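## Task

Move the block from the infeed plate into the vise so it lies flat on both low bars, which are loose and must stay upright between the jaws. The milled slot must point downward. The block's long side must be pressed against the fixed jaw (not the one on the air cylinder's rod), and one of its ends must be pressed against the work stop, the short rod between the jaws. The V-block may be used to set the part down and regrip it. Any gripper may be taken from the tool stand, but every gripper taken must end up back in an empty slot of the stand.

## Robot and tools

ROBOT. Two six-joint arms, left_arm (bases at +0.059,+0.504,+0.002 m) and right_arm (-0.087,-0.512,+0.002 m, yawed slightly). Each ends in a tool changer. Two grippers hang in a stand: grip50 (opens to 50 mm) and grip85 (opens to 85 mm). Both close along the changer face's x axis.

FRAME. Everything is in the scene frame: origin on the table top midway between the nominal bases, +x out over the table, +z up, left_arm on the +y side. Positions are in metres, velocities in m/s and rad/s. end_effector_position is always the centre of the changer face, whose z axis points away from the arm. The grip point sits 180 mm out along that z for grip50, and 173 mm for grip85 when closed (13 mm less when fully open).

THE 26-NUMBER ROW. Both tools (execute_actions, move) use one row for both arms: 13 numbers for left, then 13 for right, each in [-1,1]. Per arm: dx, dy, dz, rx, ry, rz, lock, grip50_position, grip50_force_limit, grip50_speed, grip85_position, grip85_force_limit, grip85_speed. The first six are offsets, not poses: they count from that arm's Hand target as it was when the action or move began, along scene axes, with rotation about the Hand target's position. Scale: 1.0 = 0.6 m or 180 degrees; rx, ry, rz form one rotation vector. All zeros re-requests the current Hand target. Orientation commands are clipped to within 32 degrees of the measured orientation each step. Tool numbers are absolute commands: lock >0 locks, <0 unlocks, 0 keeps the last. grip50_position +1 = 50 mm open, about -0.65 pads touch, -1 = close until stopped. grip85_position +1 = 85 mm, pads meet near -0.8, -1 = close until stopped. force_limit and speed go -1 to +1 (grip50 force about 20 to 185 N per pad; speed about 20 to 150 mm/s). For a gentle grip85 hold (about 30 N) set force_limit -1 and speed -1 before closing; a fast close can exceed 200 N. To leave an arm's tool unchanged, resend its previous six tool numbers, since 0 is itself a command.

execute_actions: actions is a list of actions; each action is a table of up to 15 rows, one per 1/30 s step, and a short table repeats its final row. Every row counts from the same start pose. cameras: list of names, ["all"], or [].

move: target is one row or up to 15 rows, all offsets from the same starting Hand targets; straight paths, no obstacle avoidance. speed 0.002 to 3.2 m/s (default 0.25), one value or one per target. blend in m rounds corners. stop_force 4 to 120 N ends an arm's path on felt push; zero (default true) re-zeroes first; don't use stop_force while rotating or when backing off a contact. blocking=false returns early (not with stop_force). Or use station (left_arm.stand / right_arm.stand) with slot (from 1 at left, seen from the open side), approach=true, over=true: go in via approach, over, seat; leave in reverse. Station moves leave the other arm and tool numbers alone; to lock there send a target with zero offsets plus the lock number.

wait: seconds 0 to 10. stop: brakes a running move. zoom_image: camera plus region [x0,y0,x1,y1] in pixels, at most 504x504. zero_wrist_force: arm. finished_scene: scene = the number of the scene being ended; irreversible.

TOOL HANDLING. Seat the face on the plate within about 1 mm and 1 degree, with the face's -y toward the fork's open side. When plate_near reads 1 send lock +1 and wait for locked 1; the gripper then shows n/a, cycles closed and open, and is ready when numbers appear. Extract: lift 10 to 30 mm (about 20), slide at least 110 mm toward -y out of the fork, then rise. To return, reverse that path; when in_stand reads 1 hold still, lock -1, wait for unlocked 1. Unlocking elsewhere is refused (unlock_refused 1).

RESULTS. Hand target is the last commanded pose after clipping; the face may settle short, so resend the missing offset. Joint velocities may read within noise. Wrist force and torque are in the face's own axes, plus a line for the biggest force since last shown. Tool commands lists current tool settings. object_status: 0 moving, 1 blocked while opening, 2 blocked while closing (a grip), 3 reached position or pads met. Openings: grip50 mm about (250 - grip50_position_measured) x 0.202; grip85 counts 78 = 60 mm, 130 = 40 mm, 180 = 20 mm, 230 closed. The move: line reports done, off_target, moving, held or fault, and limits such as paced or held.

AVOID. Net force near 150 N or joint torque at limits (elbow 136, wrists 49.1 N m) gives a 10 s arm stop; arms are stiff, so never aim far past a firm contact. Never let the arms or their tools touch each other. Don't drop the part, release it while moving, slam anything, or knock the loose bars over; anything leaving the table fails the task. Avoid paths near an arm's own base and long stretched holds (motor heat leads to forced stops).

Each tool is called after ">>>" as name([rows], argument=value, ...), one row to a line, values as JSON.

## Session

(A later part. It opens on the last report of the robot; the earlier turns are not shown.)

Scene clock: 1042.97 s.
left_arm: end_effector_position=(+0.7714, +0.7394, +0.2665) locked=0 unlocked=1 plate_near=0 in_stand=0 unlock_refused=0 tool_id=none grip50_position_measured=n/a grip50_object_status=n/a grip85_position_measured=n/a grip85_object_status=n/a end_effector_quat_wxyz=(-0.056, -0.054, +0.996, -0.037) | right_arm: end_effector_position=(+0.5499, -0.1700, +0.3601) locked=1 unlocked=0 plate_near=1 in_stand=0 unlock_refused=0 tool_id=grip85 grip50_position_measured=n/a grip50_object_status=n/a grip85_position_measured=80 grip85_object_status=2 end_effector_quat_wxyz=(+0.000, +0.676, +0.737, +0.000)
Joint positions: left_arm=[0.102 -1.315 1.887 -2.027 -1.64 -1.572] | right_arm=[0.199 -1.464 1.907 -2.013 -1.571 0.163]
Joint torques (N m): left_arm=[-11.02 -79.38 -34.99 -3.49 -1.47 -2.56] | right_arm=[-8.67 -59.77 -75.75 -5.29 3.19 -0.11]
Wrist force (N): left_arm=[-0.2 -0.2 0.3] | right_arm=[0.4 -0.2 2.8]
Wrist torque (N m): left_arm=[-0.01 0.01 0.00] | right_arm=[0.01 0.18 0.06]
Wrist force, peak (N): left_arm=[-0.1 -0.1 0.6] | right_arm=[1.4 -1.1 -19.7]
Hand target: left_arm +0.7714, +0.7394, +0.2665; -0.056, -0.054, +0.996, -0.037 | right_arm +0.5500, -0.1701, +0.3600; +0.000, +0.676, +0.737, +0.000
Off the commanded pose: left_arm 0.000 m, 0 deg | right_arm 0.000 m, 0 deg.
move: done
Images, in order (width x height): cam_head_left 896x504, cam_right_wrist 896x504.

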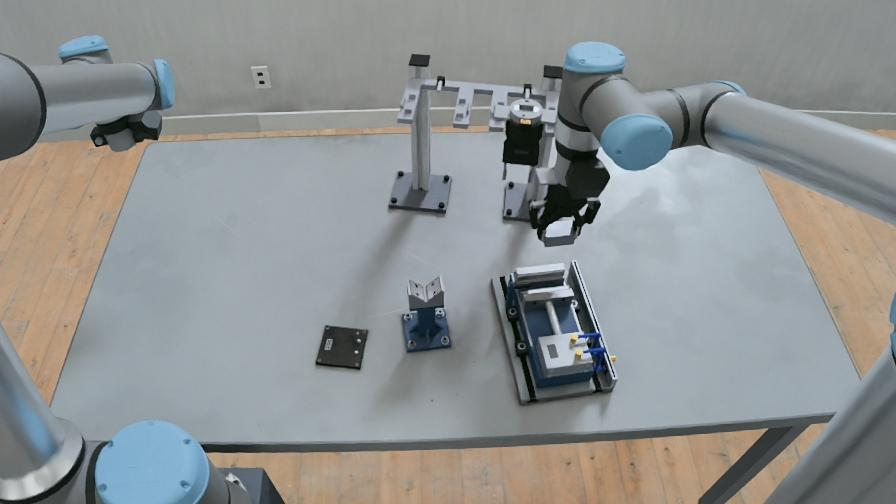

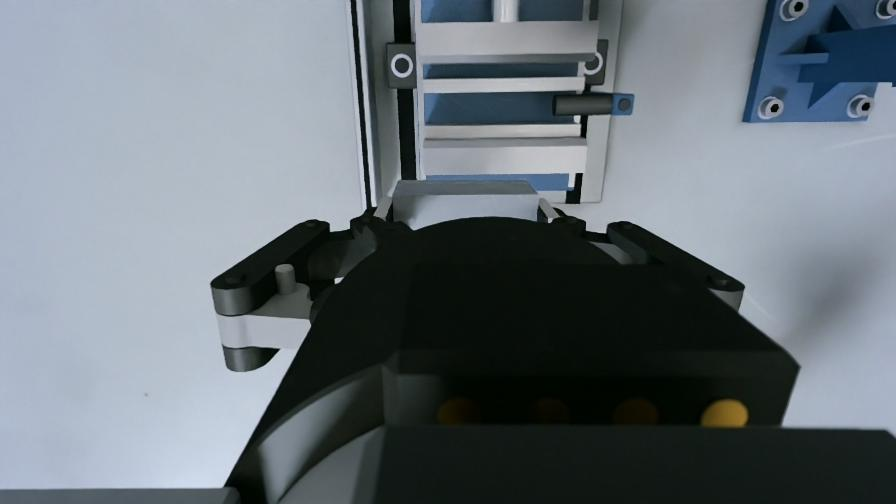

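>>> zoom_image(camera="cam_right_wrist", region=[405, 15, 525, 95])

>>> zoom_image(camera="cam_right_wrist", region=[515, 15, 635, 95])

>>> zoom_image(camera="cam_right_wrist", region=[405, 90, 525, 210])

>>> zoom_image(camera="cam_right_wrist", region=[515, 90, 635, 210])

Scaled by 4.200 from the camera's 896x504 image, which has a finer 1280x720 frame.

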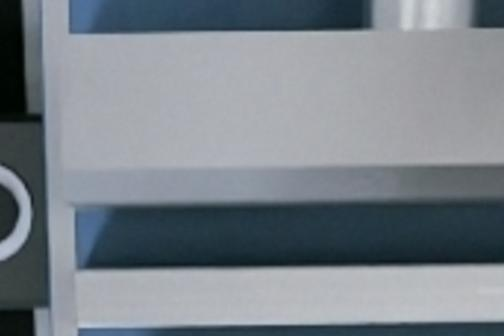

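Scaled by 4.200 from the camera's 896x504 image, which has a finer 1280x720 frame.

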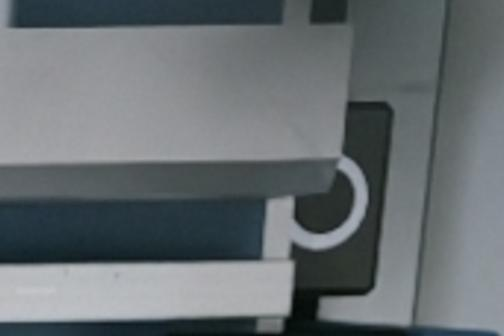

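Scaled by 4.200 from the camera's 896x504 image, which has a finer 1280x720 frame.

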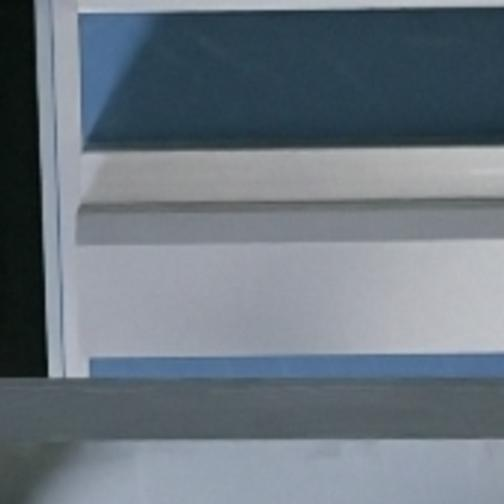

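Scaled by 4.200 from the camera's 896x504 image, which has a finer 1280x720 frame.

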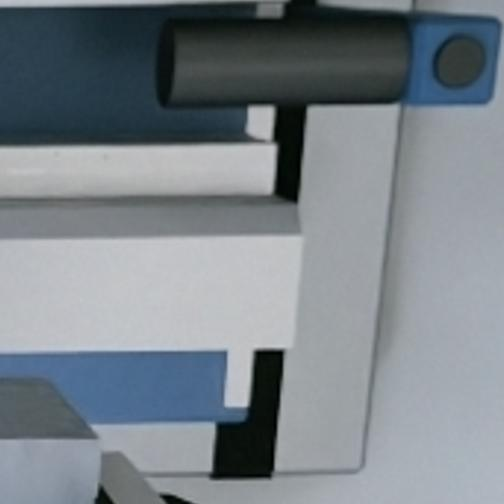

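>>> move(target=[0,0,0,0,0,0,0,1,1,1,1,1,1,0,0,-0.05,0,0,0,0,1,1,1,-1,0,-1], speed=0.1, cameras=["cam_right_wrist"])

>>> zoom_image(camera="cam_right_wrist", region=[405, 5, 525, 85])

>>> zoom_image(camera="cam_right_wrist", region=[515, 5, 655, 85])

>>> zoom_image(camera="cam_right_wrist", region=[405, 80, 525, 200])

>>> zoom_image(camera="cam_right_wrist", region=[525, 80, 645, 200])

Scene clock: 1082.60 s.
left_arm: end_effector_position=(+0.7714, +0.7394, +0.2665) locked=0 unlocked=1 plate_near=0 in_stand=0 unlock_refused=0 tool_id=none grip50_position_measured=n/a grip50_object_status=n/a grip85_position_measured=n/a grip85_object_status=n/a end_effector_quat_wxyz=(-0.056, -0.054, +0.996, -0.037) | right_arm: end_effector_position=(+0.5499, -0.1701, +0.3297) locked=1 unlocked=0 plate_near=1 in_stand=0 unlock_refused=0 tool_id=grip85 grip50_position_measured=n/a grip50_object_status=n/a grip85_position_measured=80 grip85_object_status=2 end_effector_quat_wxyz=(+0.000, +0.676, +0.737, +0.000)
Joint positions: left_arm=[0.102 -1.315 1.887 -2.027 -1.64 -1.572] | right_arm=[0.199 -1.44 1.939 -2.069 -1.57 0.163]
Joint torques (N m): left_arm=[-10.15 -81.7 -34.73 -3.29 -1.3 -2.18] | right_arm=[-9.18 -97.79 -77.57 -4.96 2.91 -1.12]
Wrist force (N): left_arm=[0.0 0.0 0.0] | right_arm=[0.1 -0.2 2.4]
Wrist torque (N m): left_arm=[0.00 0.00 0.00] | right_arm=[-0.01 0.17 0.03]
Wrist force, peak (N): left_arm=[-0.1 0.3 0.4] | right_arm=[-0.5 -0.5 5.7]
Hand target: left_arm +0.7714, +0.7394, +0.2665; -0.056, -0.054, +0.996, -0.037 | right_arm +0.5500, -0.1701, +0.3300; +0.000, +0.676, +0.737, +0.000
Off the commanded pose: left_arm 0.000 m, 0 deg | right_arm 0.000 m, 0 deg.
move: done
Images, in order (width x height): cam_right_wrist 896x504.

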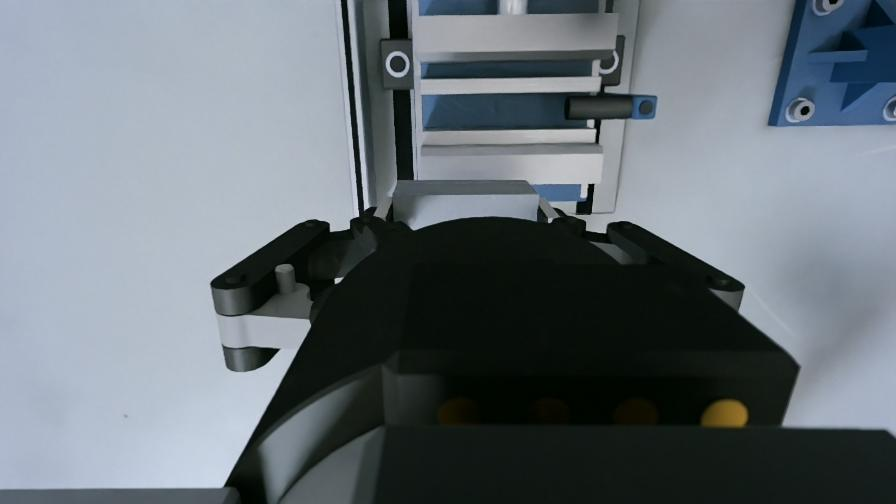

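Scaled by 4.200 from the camera's 896x504 image, which has a finer 1280x720 frame.

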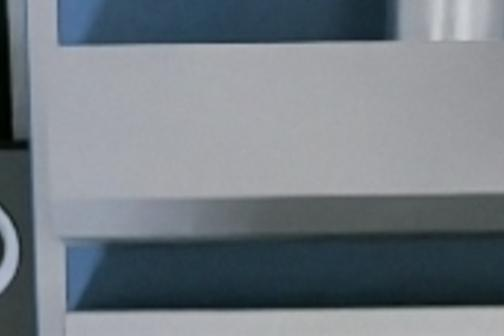

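Scaled by 3.600 from the camera's 896x504 image, which has a finer 1280x720 frame.

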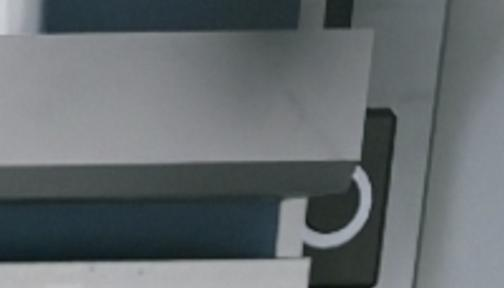

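Scaled by 4.200 from the camera's 896x504 image, which has a finer 1280x720 frame.

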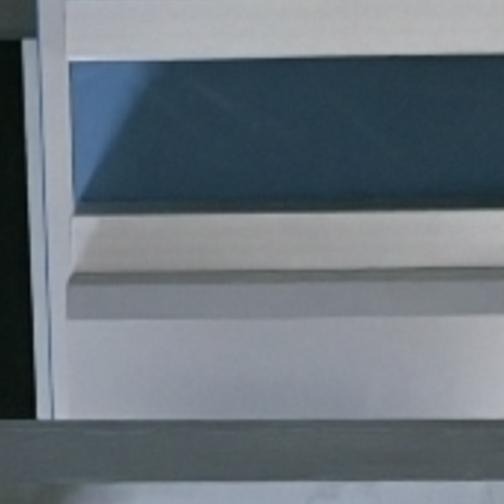

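Scaled by 4.200 from the camera's 896x504 image, which has a finer 1280x720 frame.

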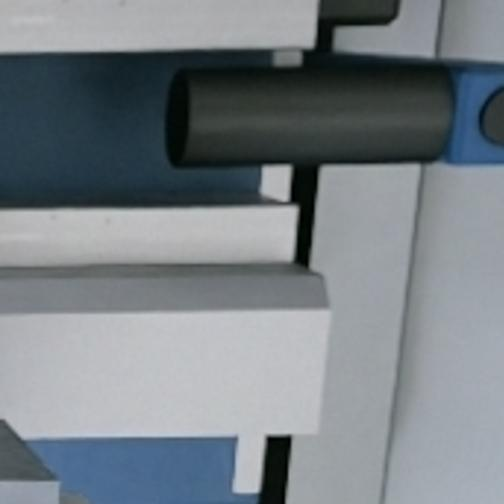

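>>> move(target=[0,0,0,0,0,0,0,1,1,1,1,1,1,-0.0848,0.0027,-0.0167,0,0,0.0044,0,1,1,1,-1,0,-1], speed=0.1, cameras=["cam_right_wrist"])

Scene clock: 1139.60 s.
left_arm: end_effector_position=(+0.7714, +0.7394, +0.2665) locked=0 unlocked=1 plate_near=0 in_stand=0 unlock_refused=0 tool_id=none grip50_position_measured=n/a grip50_object_status=n/a grip85_position_measured=n/a grip85_object_status=n/a end_effector_quat_wxyz=(-0.056, -0.054, +0.996, -0.037) | right_arm: end_effector_position=(+0.4990, -0.1684, +0.3200) locked=1 unlocked=0 plate_near=1 in_stand=0 unlock_refused=0 tool_id=grip85 grip50_position_measured=n/a grip50_object_status=n/a grip85_position_measured=80 grip85_object_status=2 end_effector_quat_wxyz=(+0.000, +0.671, +0.742, +0.000)
Joint positions: left_arm=[0.102 -1.315 1.887 -2.027 -1.64 -1.572] | right_arm=[0.221 -1.502 2.028 -2.097 -1.57 0.171]
Joint torques (N m): left_arm=[-13.22 -80.68 -35.01 -3.12 -1.6 -2.3] | right_arm=[-7.99 -51.92 -75.76 -4.68 1.67 -0.76]
Wrist force (N): left_arm=[-0.1 0.0 0.3] | right_arm=[0.1 -0.1 2.7]
Wrist torque (N m): left_arm=[0.00 0.00 0.00] | right_arm=[-0.02 0.18 0.05]
Wrist force, peak (N): left_arm=[-0.6 -0.2 0.3] | right_arm=[-0.8 5.8 -0.3]
Hand target: left_arm +0.7714, +0.7394, +0.2665; -0.056, -0.054, +0.996, -0.037 | right_arm +0.4991, -0.1684, +0.3200; +0.000, +0.671, +0.742, +0.000
Off the commanded pose: left_arm 0.000 m, 0 deg | right_arm 0.000 m, 0 deg.
move: done
Images, in order (width x height): cam_right_wrist 896x504.

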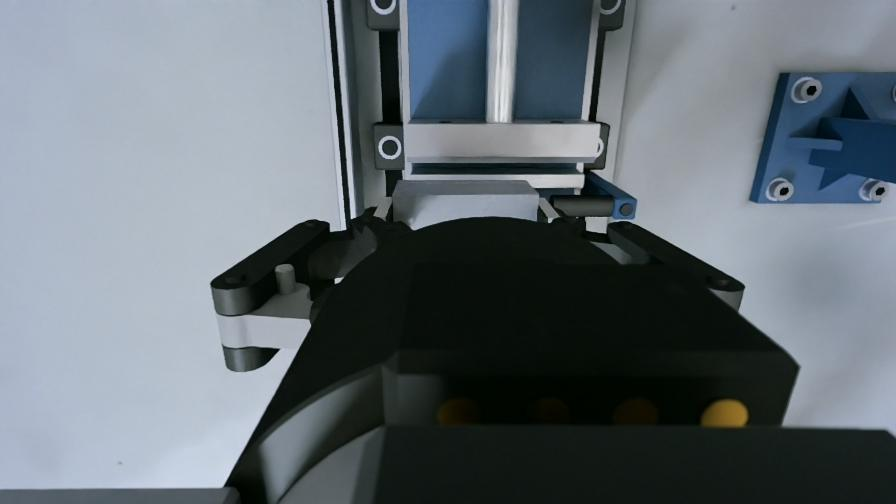

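>>> move(target=[0,0,0,0,0,0,0,1,1,1,1,1,1,0,0,-0.045,0,0,0,0,1,1,1,-1,0,-1], speed=0.06, cameras=["cam_right_wrist"])

>>> zoom_image(camera="cam_right_wrist", region=[360, 110, 660, 260])

Scene clock: 1145.03 s.
left_arm: end_effector_position=(+0.7714, +0.7394, +0.2665) locked=0 unlocked=1 plate_near=0 in_stand=0 unlock_refused=0 tool_id=none grip50_position_measured=n/a grip50_object_status=n/a grip85_position_measured=n/a grip85_object_status=n/a end_effector_quat_wxyz=(-0.056, -0.054, +0.996, -0.037) | right_arm: end_effector_position=(+0.4990, -0.1685, +0.2927) locked=1 unlocked=0 plate_near=1 in_stand=0 unlock_refused=0 tool_id=grip85 grip50_position_measured=n/a grip50_object_status=n/a grip85_position_measured=80 grip85_object_status=2 end_effector_quat_wxyz=(+0.000, +0.671, +0.742, +0.000)
Joint positions: left_arm=[0.102 -1.315 1.887 -2.027 -1.64 -1.572] | right_arm=[0.221 -1.476 2.055 -2.149 -1.57 0.171]
Joint torques (N m): left_arm=[-9.53 -78.04 -34.16 -3.7 -1.31 -2.4] | right_arm=[-7.32 -88.51 -73.92 -4.24 0.82 -1.41]
Wrist force (N): left_arm=[-0.2 0.1 0.2] | right_arm=[0.3 -0.5 2.4]
Wrist torque (N m): left_arm=[0.01 0.01 0.00] | right_arm=[-0.05 0.18 0.06]
Wrist force, peak (N): left_arm=[-0.1 -0.2 0.6] | right_arm=[0.3 -0.3 5.1]
Hand target: left_arm +0.7714, +0.7394, +0.2665; -0.056, -0.054, +0.996, -0.037 | right_arm +0.4991, -0.1684, +0.2930; +0.000, +0.671, +0.742, +0.000
Off the commanded pose: left_arm 0.000 m, 0 deg | right_arm 0.000 m, 0 deg.
move: done
Images, in order (width x height): cam_right_wrist 896x504.

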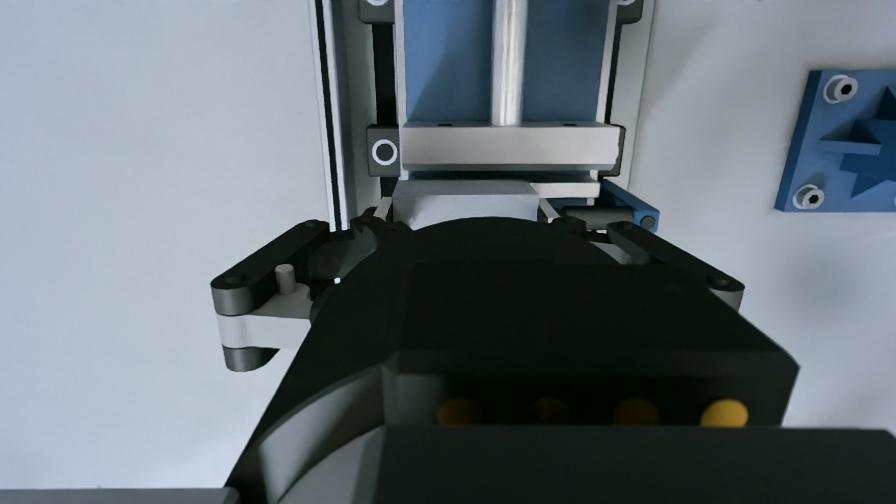

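Scaled by 1.680 from the camera's 896x504 image, which has a finer 1280x720 frame.

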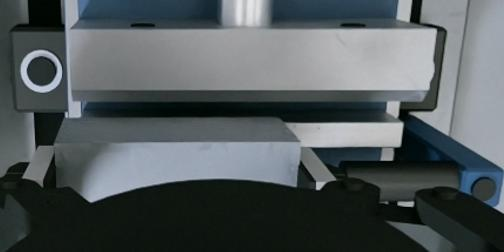

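>>> move(target=[0,0,0,0,0,0,0,1,1,1,1,1,1,0,0,-0.0433,0,0,0,0,1,1,1,-1,0,-1], speed=0.006, stop_force=5, cameras=["cam_right_wrist"])

>>> zoom_image(camera="cam_right_wrist", region=[360, 110, 660, 260])

Scene clock: 1165.80 s.
left_arm: end_effector_position=(+0.7714, +0.7394, +0.2665) locked=0 unlocked=1 plate_near=0 in_stand=0 unlock_refused=0 tool_id=none grip50_position_measured=n/a grip50_object_status=n/a grip85_position_measured=n/a grip85_object_status=n/a end_effector_quat_wxyz=(-0.056, -0.054, +0.996, -0.037) | right_arm: end_effector_position=(+0.4991, -0.1684, +0.2732) locked=1 unlocked=0 plate_near=1 in_stand=0 unlock_refused=0 tool_id=grip85 grip50_position_measured=n/a grip50_object_status=n/a grip85_position_measured=80 grip85_object_status=2 end_effector_quat_wxyz=(+0.000, +0.671, +0.742, +0.000)
Joint positions: left_arm=[0.102 -1.315 1.887 -2.027 -1.64 -1.572] | right_arm=[0.221 -1.455 2.073 -2.188 -1.57 0.171]
Joint torques (N m): left_arm=[-8.86 -76.58 -33.47 -3.33 -0.86 -2.69] | right_arm=[4.74 -87.88 -71.58 -5.39 -0.55 1.13]
Wrist force (N): left_arm=[-0.1 -0.2 0.2] | right_arm=[-1.1 -3.2 -3.7]
Wrist torque (N m): left_arm=[-0.01 0.00 0.00] | right_arm=[0.26 0.31 0.00]
Wrist force, peak (N): left_arm=[-0.6 -0.1 0.3] | right_arm=[-4.0 -10.4 -17.0]
Hand target: left_arm +0.7714, +0.7394, +0.2665; -0.056, -0.054, +0.996, -0.037 | right_arm +0.4991, -0.1684, +0.2732; +0.000, +0.671, +0.742, +0.000 (not the last commanded pose)
Off the commanded pose: left_arm 0.000 m, 0 deg | right_arm 0.006 m, 0 deg.
move: contact (right_arm)
Images, in order (width x height): cam_right_wrist 896x504.

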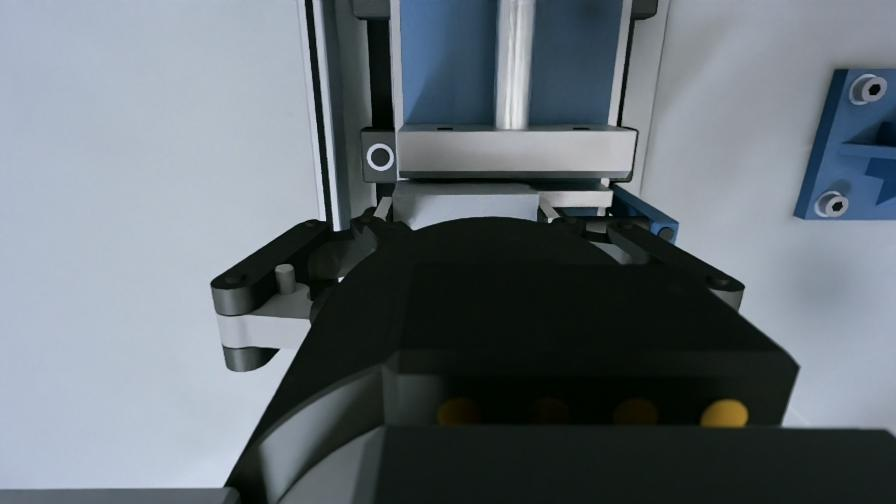

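Scaled by 1.680 from the camera's 896x504 image, which has a finer 1280x720 frame.

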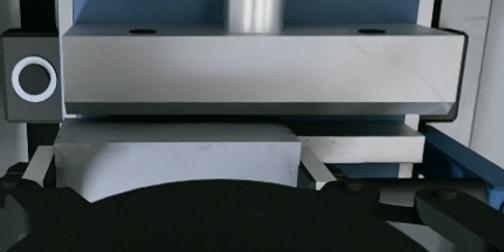

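>>> execute_actions(actions=[], cameras=["cam_low","cam_head_left","cam_head_right","cam_high"])

Scene clock: 1191.20 s.
left_arm: end_effector_position=(+0.7714, +0.7394, +0.2665) locked=0 unlocked=1 plate_near=0 in_stand=0 unlock_refused=0 tool_id=none grip50_position_measured=n/a grip50_object_status=n/a grip85_position_measured=n/a grip85_object_status=n/a end_effector_quat_wxyz=(-0.056, -0.054, +0.996, -0.037) | right_arm: end_effector_position=(+0.4991, -0.1684, +0.2732) locked=1 unlocked=0 plate_near=1 in_stand=0 unlock_refused=0 tool_id=grip85 grip50_position_measured=n/a grip50_object_status=n/a grip85_position_measured=80 grip85_object_status=2 end_effector_quat_wxyz=(+0.000, +0.671, +0.742, +0.000)
Joint positions: left_arm=[0.102 -1.315 1.887 -2.027 -1.64 -1.572] | right_arm=[0.221 -1.455 2.073 -2.188 -1.57 0.171]
Joint velocities: within noise
Joint torques (N m): left_arm=[-11.54 -80.27 -36.01 -4 -1.49 -2.61] | right_arm=[3.86 -85 -71.02 -7.31 -0.34 1.35]
Wrist force (N): left_arm=[-0.2 0.1 0.2] | right_arm=[-1.1 -3.3 -3.4]
Wrist torque (N m): left_arm=[0.01 0.00 0.00] | right_arm=[0.23 0.31 0.01]
Wrist force, peak (N): left_arm=[-0.5 -0.1 0.2] | right_arm=[-0.6 -3.5 -3.7]
Hand target: left_arm +0.7714, +0.7394, +0.2665; -0.056, -0.054, +0.996, -0.037 | right_arm +0.4991, -0.1684, +0.2732; +0.000, +0.671, +0.742, +0.000 (not the last commanded pose)
Tool commands: left_gripper/lock=+0.0 left_gripper/grip50_position=+1.0 left_gripper/grip50_force_limit=+1.0 left_gripper/grip50_speed=+1.0 left_gripper/grip85_position=+1.0 left_gripper/grip85_force_limit=+1.0 left_gripper/grip85_speed=+1.0 right_gripper/lock=+0.0 right_gripper/grip50_position=+1.0 right_gripper/grip50_force_limit=+1.0 right_gripper/grip50_speed=+1.0 right_gripper/grip85_position=-1.0 right_gripper/grip85_force_limit=+0.0 right_gripper/grip85_speed=-1.0
Off the commanded pose: left_arm 0.000 m, 0 deg | right_arm 0.006 m, 0 deg.
Images, in order (width x height): cam_head_left 896x504, cam_head_right 896x504, cam_high 896x504, cam_low 896x504.

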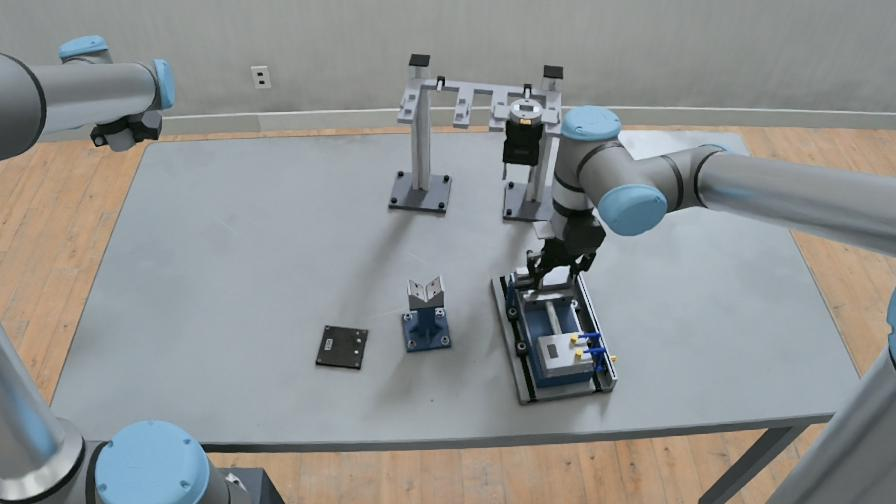

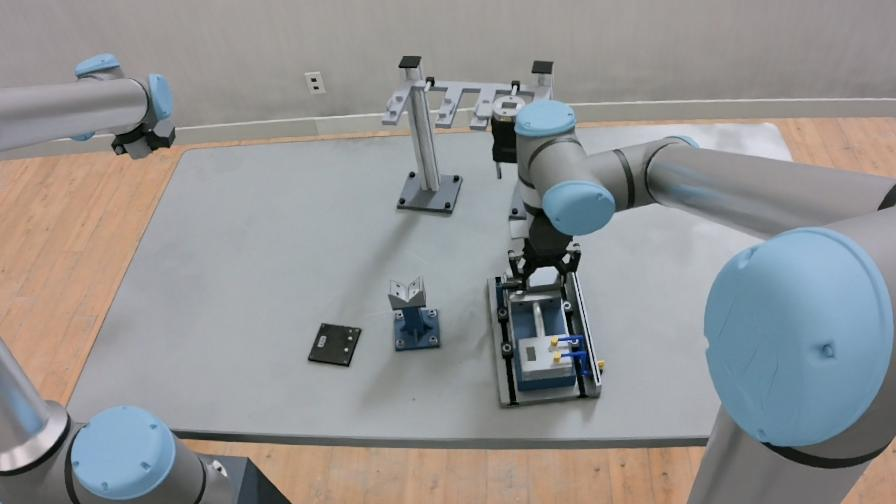

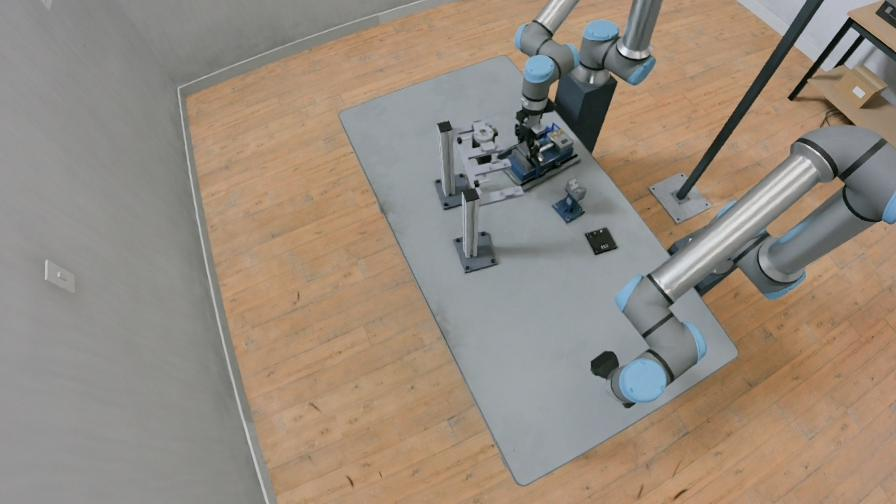

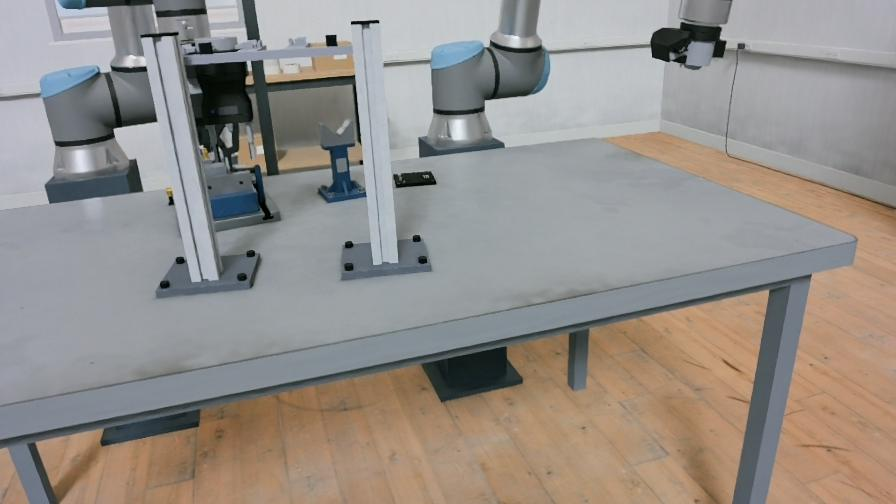

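>>> zoom_image(camera="cam_head_right", region=[480, 230, 620, 330])

>>> zoom_image(camera="cam_low", region=[160, 120, 300, 240])

>>> zoom_image(camera="cam_head_left", region=[480, 230, 630, 330])

Scaled by 3.600 from the camera's 896x504 image, which has a finer 1280x720 frame.

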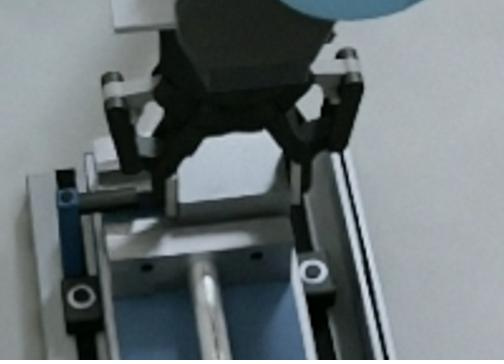

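Scaled by 3.600 from the camera's 896x504 image, which has a finer 1280x720 frame.

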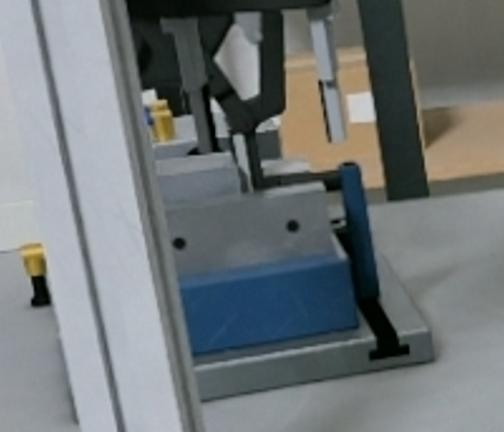

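Scaled by 3.360 from the camera's 896x504 image, which has a finer 1280x720 frame.

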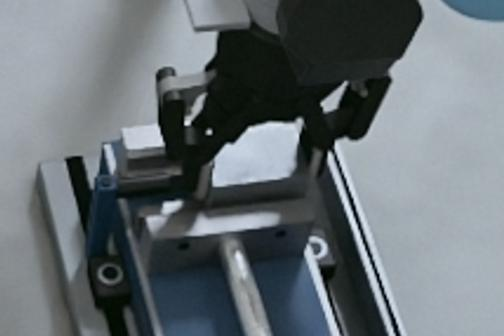

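>>> move(target=[0,0,0,0,0,0,0,1,1,1,1,1,1,0,0,0.004,0,0,0,0,1,1,1,-1,0,-1], speed=0.02)

>>> zero_wrist_force(arm="right_arm")

>>> move(target=[0,0,0,0,0,0,0,1,1,1,1,1,1,0,0,-0.0067,0,0,0,0,1,1,1,-1,0,-1], speed=0.005, stop_force=6, cameras=[])

Scene clock: 1233.97 s.
left_arm: end_effector_position=(+0.7714, +0.7394, +0.2665) locked=0 unlocked=1 plate_near=0 in_stand=0 unlock_refused=0 tool_id=none grip50_position_measured=n/a grip50_object_status=n/a grip85_position_measured=n/a grip85_object_status=n/a end_effector_quat_wxyz=(-0.056, -0.054, +0.996, -0.037) | right_arm: end_effector_position=(+0.4991, -0.1684, +0.2757) locked=1 unlocked=0 plate_near=1 in_stand=0 unlock_refused=0 tool_id=grip85 grip50_position_measured=n/a grip50_object_status=n/a grip85_position_measured=80 grip85_object_status=2 end_effector_quat_wxyz=(+0.000, +0.671, +0.742, +0.000)
Joint positions: left_arm=[0.102 -1.315 1.887 -2.027 -1.64 -1.572] | right_arm=[0.221 -1.458 2.071 -2.183 -1.57 0.171]
Joint torques (N m): left_arm=[-10.75 -79.44 -34.38 -3.11 -1.44 -2.49] | right_arm=[2.67 -83.25 -69.74 -6.49 -0.65 1.4]
Wrist force (N): left_arm=[-0.2 0.2 0.5] | right_arm=[-0.5 -0.8 2.3]
Wrist torque (N m): left_arm=[0.02 0.01 0.00] | right_arm=[-0.08 0.24 0.06]
Wrist force, peak (N): left_arm=[-0.2 0.2 0.5] | right_arm=[-1.2 -3.5 -3.8]
Hand target: left_arm +0.7714, +0.7394, +0.2665; -0.056, -0.054, +0.996, -0.037 | right_arm +0.4991, -0.1684, +0.2756; +0.000, +0.671, +0.742, +0.000
Off the commanded pose: left_arm 0.000 m, 0 deg | right_arm 0.000 m, 0 deg.
move: done

Wrist force sensor zeroed.

Scene clock: 1235.87 s.
left_arm: end_effector_position=(+0.7714, +0.7394, +0.2665) locked=0 unlocked=1 plate_near=0 in_stand=0 unlock_refused=0 tool_id=none grip50_position_measured=n/a grip50_object_status=n/a grip85_position_measured=n/a grip85_object_status=n/a end_effector_quat_wxyz=(-0.056, -0.054, +0.996, -0.037) | right_arm: end_effector_position=(+0.4991, -0.1684, +0.2732) locked=1 unlocked=0 plate_near=1 in_stand=0 unlock_refused=0 tool_id=grip85 grip50_position_measured=n/a grip50_object_status=n/a grip85_position_measured=80 grip85_object_status=2 end_effector_quat_wxyz=(+0.000, +0.671, +0.742, +0.000)
Joint positions: left_arm=[0.102 -1.315 1.887 -2.027 -1.64 -1.572] | right_arm=[0.221 -1.455 2.073 -2.188 -1.57 0.171]
Joint torques (N m): left_arm=[-11.16 -77.68 -35.14 -3.37 -0.88 -2.94] | right_arm=[3.2 -85.49 -70.61 -4.77 -0.81 1.28]
Wrist force (N, zeroed by zero_wrist_force on right_arm): left_arm=[-0.4 0.0 0.0] | right_arm=[-1.2 -2.5 -6.8]
Wrist torque (N m, zeroed by zero_wrist_force on right_arm): left_arm=[-0.01 0.03 0.00] | right_arm=[0.52 0.04 -0.08]
Wrist force, peak (N, zeroed by zero_wrist_force on right_arm): left_arm=[-0.2 0.3 0.4] | right_arm=[-4.2 -9.6 -17.4]
Hand target: left_arm +0.7714, +0.7394, +0.2665; -0.056, -0.054, +0.996, -0.037 | right_arm +0.4991, -0.1684, +0.2732; +0.000, +0.671, +0.742, +0.000 (not the last commanded pose)
Off the commanded pose: left_arm 0.000 m, 0 deg | right_arm 0.002 m, 0 deg.
move: contact (right_arm)
No camera images: "cameras" was empty.

>>> move(target=[0,0,0,0,0,0,0,1,1,1,1,1,1,0,0,-0.005,0,0,0,0,1,1,1,-1,0,-1], speed=0.003, stop_force=10, cameras=[])

Scene clock: 1312.20 s.
left_arm: end_effector_position=(+0.7714, +0.7394, +0.2665) locked=0 unlocked=1 plate_near=0 in_stand=0 unlock_refused=0 tool_id=none grip50_position_measured=n/a grip50_object_status=n/a grip85_position_measured=n/a grip85_object_status=n/a end_effector_quat_wxyz=(-0.056, -0.054, +0.996, -0.037) | right_arm: end_effector_position=(+0.4992, -0.1684, +0.2730) locked=1 unlocked=0 plate_near=1 in_stand=0 unlock_refused=0 tool_id=grip85 grip50_position_measured=n/a grip50_object_status=n/a grip85_position_measured=80 grip85_object_status=2 end_effector_quat_wxyz=(+0.000, +0.671, +0.742, +0.000)
Joint positions: left_arm=[0.102 -1.315 1.887 -2.027 -1.64 -1.572] | right_arm=[0.221 -1.455 2.073 -2.189 -1.57 0.171]
Joint torques (N m): left_arm=[-8.93 -82.07 -34.87 -3.24 -1.28 -2.25] | right_arm=[3.44 -73.49 -68.4 -7.56 -0.7 1.28]
Wrist force (N, zeroed by zero_wrist_force on right_arm): left_arm=[0.0 -0.3 0.1] | right_arm=[-4.8 -13.7 -23.3]
Wrist torque (N m, zeroed by zero_wrist_force on right_arm): left_arm=[-0.02 -0.01 0.00] | right_arm=[2.30 -0.28 -0.33]
Wrist force, peak (N, zeroed by zero_wrist_force on right_arm): left_arm=[-0.2 -0.5 0.4] | right_arm=[-6.5 -16.6 -25.9]
Hand target: left_arm +0.7714, +0.7394, +0.2665; -0.056, -0.054, +0.996, -0.037 | right_arm +0.4992, -0.1684, +0.2731; +0.000, +0.671, +0.742, +0.000 (not the last commanded pose)
Off the commanded pose: left_arm 0.000 m, 0 deg | right_arm 0.003 m, 0 deg.
move: contact (right_arm)
No camera images: "cameras" was empty.

>>> move(target=[0,0,0,0,0,0,0,1,1,1,1,1,1,0,0,0.0049,0,0,0,0,1,1,1,-1,0,-1], speed=0.02, cameras=[])

>>> zero_wrist_force(arm="right_arm")

>>> move(target=[0,0,0,0,0,0,0,1,1,1,1,1,1,0.01,0.001,0,0,0,0,0,1,1,1,-1,0,-1], speed=0.004, stop_force=5, cameras=[])

Scene clock: 1327.27 s.
left_arm: end_effector_position=(+0.7714, +0.7394, +0.2665) locked=0 unlocked=1 plate_near=0 in_stand=0 unlock_refused=0 tool_id=none grip50_position_measured=n/a grip50_object_status=n/a grip85_position_measured=n/a grip85_object_status=n/a end_effector_quat_wxyz=(-0.056, -0.054, +0.996, -0.037) | right_arm: end_effector_position=(+0.4992, -0.1684, +0.2761) locked=1 unlocked=0 plate_near=1 in_stand=0 unlock_refused=0 tool_id=grip85 grip50_position_measured=n/a grip50_object_status=n/a grip85_position_measured=80 grip85_object_status=2 end_effector_quat_wxyz=(+0.000, +0.671, +0.742, +0.000)
Joint positions: left_arm=[0.102 -1.315 1.887 -2.027 -1.64 -1.572] | right_arm=[0.221 -1.458 2.07 -2.183 -1.57 0.171]
Joint torques (N m): left_arm=[-8.75 -80.97 -34.57 -3.51 -1.12 -2.54] | right_arm=[2.43 -79.78 -69.98 -6.26 -0.4 1.68]
Wrist force (N, zeroed by zero_wrist_force on right_arm): left_arm=[-0.2 -0.1 0.3] | right_arm=[-1.9 0.5 0.6]
Wrist torque (N m, zeroed by zero_wrist_force on right_arm): left_arm=[0.00 0.01 -0.01] | right_arm=[0.03 0.13 0.00]
Wrist force, peak (N, zeroed by zero_wrist_force on right_arm): left_arm=[-0.1 0.2 0.6] | right_arm=[-4.8 -13.5 -22.7]
Hand target: left_arm +0.7714, +0.7394, +0.2665; -0.056, -0.054, +0.996, -0.037 | right_arm +0.4992, -0.1684, +0.2760; +0.000, +0.671, +0.742, +0.000
Off the commanded pose: left_arm 0.000 m, 0 deg | right_arm 0.000 m, 0 deg.
move: done
No camera images: "cameras" was empty.

Wrist force sensor zeroed.

Scene clock: 1328.70 s.
left_arm: end_effector_position=(+0.7714, +0.7394, +0.2665) locked=0 unlocked=1 plate_near=0 in_stand=0 unlock_refused=0 tool_id=none grip50_position_measured=n/a grip50_object_status=n/a grip85_position_measured=n/a grip85_object_status=n/a end_effector_quat_wxyz=(-0.056, -0.054, +0.996, -0.037) | right_arm: end_effector_position=(+0.5027, -0.1681, +0.2760) locked=1 unlocked=0 plate_near=1 in_stand=0 unlock_refused=0 tool_id=grip85 grip50_position_measured=n/a grip50_object_status=n/a grip85_position_measured=80 grip85_object_status=2 end_effector_quat_wxyz=(+0.000, +0.671, +0.742, +0.000)
Joint positions: left_arm=[0.102 -1.315 1.887 -2.027 -1.64 -1.572] | right_arm=[0.22 -1.453 2.065 -2.183 -1.57 0.17]
Joint torques (N m): left_arm=[-9.63 -80.51 -34.71 -3.47 -0.82 -2.62] | right_arm=[3.94 -87.23 -48.53 -12.81 -0.42 -0.23]
Wrist force (N, zeroed by zero_wrist_force on right_arm): left_arm=[-0.1 -0.1 0.2] | right_arm=[-0.3 -8.3 -3.4]
Wrist torque (N m, zeroed by zero_wrist_force on right_arm): left_arm=[0.00 0.00 0.00] | right_arm=[1.43 -0.19 0.21]
Wrist force, peak (N, zeroed by zero_wrist_force on right_arm): left_arm=[-0.3 -0.1 0.5] | right_arm=[-0.9 -9.9 -6.9]
Hand target: left_arm +0.7714, +0.7394, +0.2665; -0.056, -0.054, +0.996, -0.037 | right_arm +0.5026, -0.1681, +0.2760; +0.000, +0.671, +0.742, +0.000 (not the last commanded pose)
Off the commanded pose: left_arm 0.000 m, 0 deg | right_arm 0.003 m, 0 deg.
move: contact (right_arm)
No camera images: "cameras" was empty.

>>> move(target=[0,0,0,0,0,0,0,1,1,1,1,1,1,-0.001,0,0,0,0,-0.001,0,1,1,1,-1,0,-1], speed=0.02, cameras=[])

>>> zero_wrist_force(arm="right_arm")

>>> move(target=[0,0,0,0,0,0,0,1,1,1,1,1,1,0,0,-0.01,0,0,0,0,1,1,1,-1,0,-1], speed=0.004, stop_force=4, cameras=[])

Scene clock: 1347.90 s.
left_arm: end_effector_position=(+0.7714, +0.7394, +0.2665) locked=0 unlocked=1 plate_near=0 in_stand=0 unlock_refused=0 tool_id=none grip50_position_measured=n/a grip50_object_status=n/a grip85_position_measured=n/a grip85_object_status=n/a end_effector_quat_wxyz=(-0.056, -0.054, +0.996, -0.037) | right_arm: end_effector_position=(+0.5020, -0.1681, +0.2760) locked=1 unlocked=0 plate_near=1 in_stand=0 unlock_refused=0 tool_id=grip85 grip50_position_measured=n/a grip50_object_status=n/a grip85_position_measured=80 grip85_object_status=2 end_effector_quat_wxyz=(+0.000, +0.672, +0.741, +0.000)
Joint positions: left_arm=[0.102 -1.315 1.887 -2.027 -1.64 -1.572] | right_arm=[0.22 -1.454 2.066 -2.183 -1.57 0.173]
Joint torques (N m): left_arm=[-8.7 -79.28 -34.03 -3.55 -1.69 -2.69] | right_arm=[11.12 -89.17 -45.01 -10.4 -1.05 2.31]
Wrist force (N, zeroed by zero_wrist_force on right_arm): left_arm=[-0.1 -0.1 0.2] | right_arm=[-0.5 0.4 -0.4]
Wrist torque (N m, zeroed by zero_wrist_force on right_arm): left_arm=[-0.01 0.00 0.00] | right_arm=[0.03 0.04 0.00]
Wrist force, peak (N, zeroed by zero_wrist_force on right_arm): left_arm=[-0.4 0.3 0.2] | right_arm=[-0.2 -7.8 -3.0]
Hand target: left_arm +0.7714, +0.7394, +0.2665; -0.056, -0.054, +0.996, -0.037 | right_arm +0.5020, -0.1681, +0.2760; +0.000, +0.672, +0.741, +0.000
Off the commanded pose: left_arm 0.000 m, 0 deg | right_arm 0.000 m, 0 deg.
move: done
No camera images: "cameras" was empty.

Wrist force sensor zeroed.

Scene clock: 1349.23 s.
left_arm: end_effector_position=(+0.7714, +0.7394, +0.2665) locked=0 unlocked=1 plate_near=0 in_stand=0 unlock_refused=0 tool_id=none grip50_position_measured=n/a grip50_object_status=n/a grip85_position_measured=n/a grip85_object_status=n/a end_effector_quat_wxyz=(-0.056, -0.054, +0.996, -0.037) | right_arm: end_effector_position=(+0.5020, -0.1681, +0.2731) locked=1 unlocked=0 plate_near=1 in_stand=0 unlock_refused=0 tool_id=grip85 grip50_position_measured=n/a grip50_object_status=n/a grip85_position_measured=80 grip85_object_status=2 end_effector_quat_wxyz=(+0.000, +0.672, +0.741, +0.000)
Joint positions: left_arm=[0.102 -1.315 1.887 -2.027 -1.64 -1.572] | right_arm=[0.22 -1.451 2.068 -2.188 -1.57 0.173]
Joint torques (N m): left_arm=[-10.2 -79.43 -34.17 -3.17 -1.05 -2.24] | right_arm=[8.84 -82.97 -61.65 -4.61 -0.79 -1.07]
Wrist force (N, zeroed by zero_wrist_force on right_arm): left_arm=[-0.2 0.0 0.2] | right_arm=[-1.1 -4.8 -11.7]
Wrist torque (N m, zeroed by zero_wrist_force on right_arm): left_arm=[0.01 0.01 0.00] | right_arm=[0.73 0.04 -0.11]
Wrist force, peak (N, zeroed by zero_wrist_force on right_arm): left_arm=[0.0 0.1 0.5] | right_arm=[-2.7 -7.7 -13.8]
Hand target: left_arm +0.7714, +0.7394, +0.2665; -0.056, -0.054, +0.996, -0.037 | right_arm +0.5020, -0.1681, +0.2732; +0.000, +0.672, +0.741, +0.000 (not the last commanded pose)
Off the commanded pose: left_arm 0.000 m, 0 deg | right_arm 0.003 m, 0 deg.
move: contact (right_arm)
No camera images: "cameras" was empty.

>>> move(target=[0,0,0,0,0,0,0,1,1,1,1,1,1,0,0,0.0003,0,0,0,0,1,1,1,0.62,0,-1], speed=0.02, cameras=["cam_right_wrist"])

>>> zoom_image(camera="cam_right_wrist", region=[360, 110, 660, 260])

Scene clock: 1367.27 s.
left_arm: end_effector_position=(+0.7714, +0.7394, +0.2665) locked=0 unlocked=1 plate_near=0 in_stand=0 unlock_refused=0 tool_id=none grip50_position_measured=n/a grip50_object_status=n/a grip85_position_measured=n/a grip85_object_status=n/a end_effector_quat_wxyz=(-0.056, -0.054, +0.996, -0.037) | right_arm: end_effector_position=(+0.5020, -0.1681, +0.2734) locked=1 unlocked=0 plate_near=1 in_stand=0 unlock_refused=0 tool_id=grip85 grip50_position_measured=n/a grip50_object_status=n/a grip85_position_measured=50 grip85_object_status=3 end_effector_quat_wxyz=(+0.000, +0.672, +0.741, +0.000)
Joint positions: left_arm=[0.102 -1.315 1.887 -2.027 -1.64 -1.572] | right_arm=[0.22 -1.451 2.068 -2.188 -1.57 0.173]
Joint torques (N m): left_arm=[-11.69 -79.02 -33.88 -3.32 -1.05 -2.07] | right_arm=[0.41 -87.76 -73.17 -4.36 -0.72 0.14]
Wrist force (N, zeroed by zero_wrist_force on right_arm): left_arm=[-0.2 0.0 0.0] | right_arm=[0.1 0.4 -1.7]
Wrist torque (N m, zeroed by zero_wrist_force on right_arm): left_arm=[0.00 0.01 0.00] | right_arm=[0.02 -0.01 -0.01]
Wrist force, peak (N, zeroed by zero_wrist_force on right_arm): left_arm=[-0.3 -0.2 0.6] | right_arm=[-1.1 -4.3 -11.0]
Hand target: left_arm +0.7714, +0.7394, +0.2665; -0.056, -0.054, +0.996, -0.037 | right_arm +0.5020, -0.1681, +0.2734; +0.000, +0.672, +0.741, +0.000
Off the commanded pose: left_arm 0.000 m, 0 deg | right_arm 0.000 m, 0 deg.
move: done
Images, in order (width x height): cam_right_wrist 896x504.

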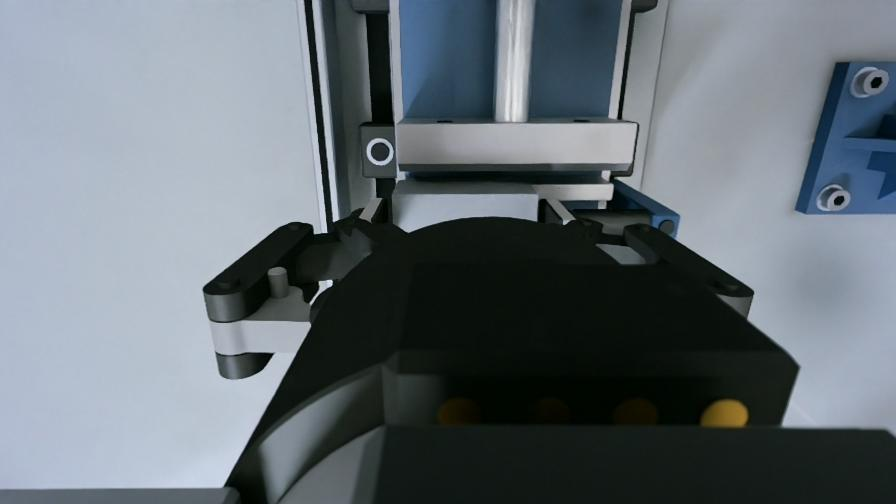

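Scaled by 1.680 from the camera's 896x504 image, which has a finer 1280x720 frame.

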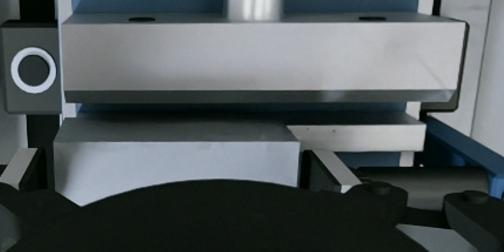

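>>> move([
  [0,0,0,0,0,0,0,1,1,1,1,1,1,0,0,0.05,0,0,0,0,1,1,1,0.62,0,-1],
  [0,0,0,0,0,0,0,1,1,1,1,1,1,0,0,0.1443,0,0,-0.5,0,1,1,1,0.62,0,-1],
], speed=[0.05,0.4], blend=[0.01,0], cameras=["cam_right_wrist"])

>>> zoom_image(camera="cam_right_wrist", region=[300, 20, 650, 260])

Scene clock: 1381.17 s.
left_arm: end_effector_position=(+0.7714, +0.7394, +0.2665) locked=0 unlocked=1 plate_near=0 in_stand=0 unlock_refused=0 tool_id=none grip50_position_measured=n/a grip50_object_status=n/a grip85_position_measured=n/a grip85_object_status=n/a end_effector_quat_wxyz=(-0.056, -0.054, +0.996, -0.037) | right_arm: end_effector_position=(+0.5020, -0.1681, +0.3602) locked=1 unlocked=0 plate_near=1 in_stand=0 unlock_refused=0 tool_id=grip85 grip50_position_measured=n/a grip50_object_status=n/a grip85_position_measured=50 grip85_object_status=3 end_effector_quat_wxyz=(+0.000, +0.999, +0.049, +0.000)
Joint positions: left_arm=[0.102 -1.315 1.887 -2.027 -1.64 -1.572] | right_arm=[0.22 -1.531 1.979 -2.02 -1.571 1.744]
Joint torques (N m): left_arm=[-6.68 -79.6 -34.24 -3.09 -1.34 -1.89] | right_arm=[12.28 -51.92 -55.36 -9.84 -2.2 2.5]
Wrist force (N, zeroed by zero_wrist_force on right_arm): left_arm=[-0.1 0.0 0.2] | right_arm=[0.2 0.2 -0.6]
Wrist torque (N m, zeroed by zero_wrist_force on right_arm): left_arm=[0.00 0.00 0.00] | right_arm=[0.07 0.00 0.13]
Wrist force, peak (N, zeroed by zero_wrist_force on right_arm): left_arm=[-0.3 -0.2 0.5] | right_arm=[0.8 0.4 -2.5]
Hand target: left_arm +0.7714, +0.7394, +0.2665; -0.056, -0.054, +0.996, -0.037 | right_arm +0.5020, -0.1681, +0.3600; +0.000, +0.999, +0.049, +0.000
Off the commanded pose: left_arm 0.000 m, 0 deg | right_arm 0.000 m, 0 deg.
move: done
Images, in order (width x height): cam_right_wrist 896x504.

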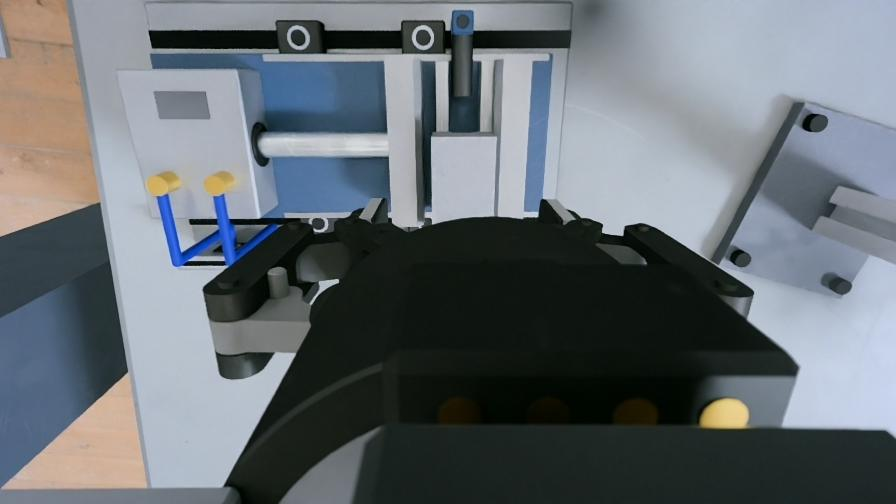

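Scaled by 1.440 from the camera's 896x504 image, which has a finer 1280x720 frame.

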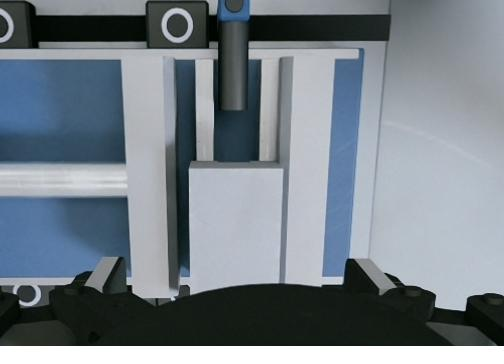

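>>> zoom_image(camera="cam_right_wrist", region=[400, 110, 540, 230])

>>> zoom_image(camera="cam_right_wrist", region=[380, 30, 560, 150])

Scaled by 3.600 from the camera's 896x504 image, which has a finer 1280x720 frame.

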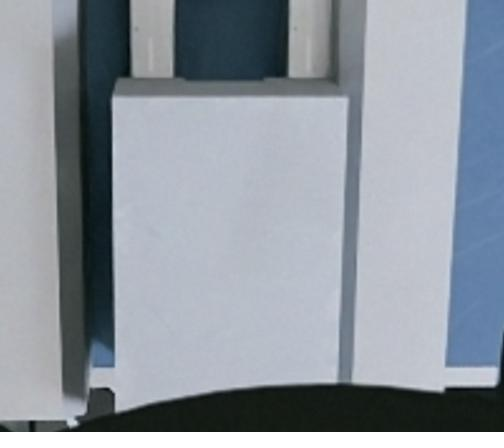

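Scaled by 2.800 from the camera's 896x504 image, which has a finer 1280x720 frame.

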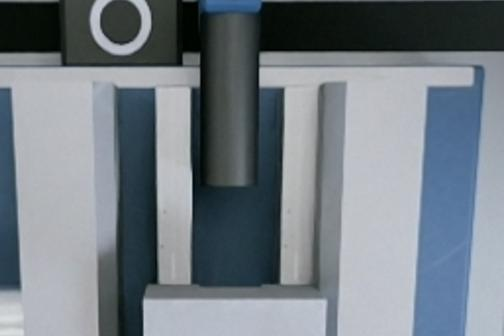

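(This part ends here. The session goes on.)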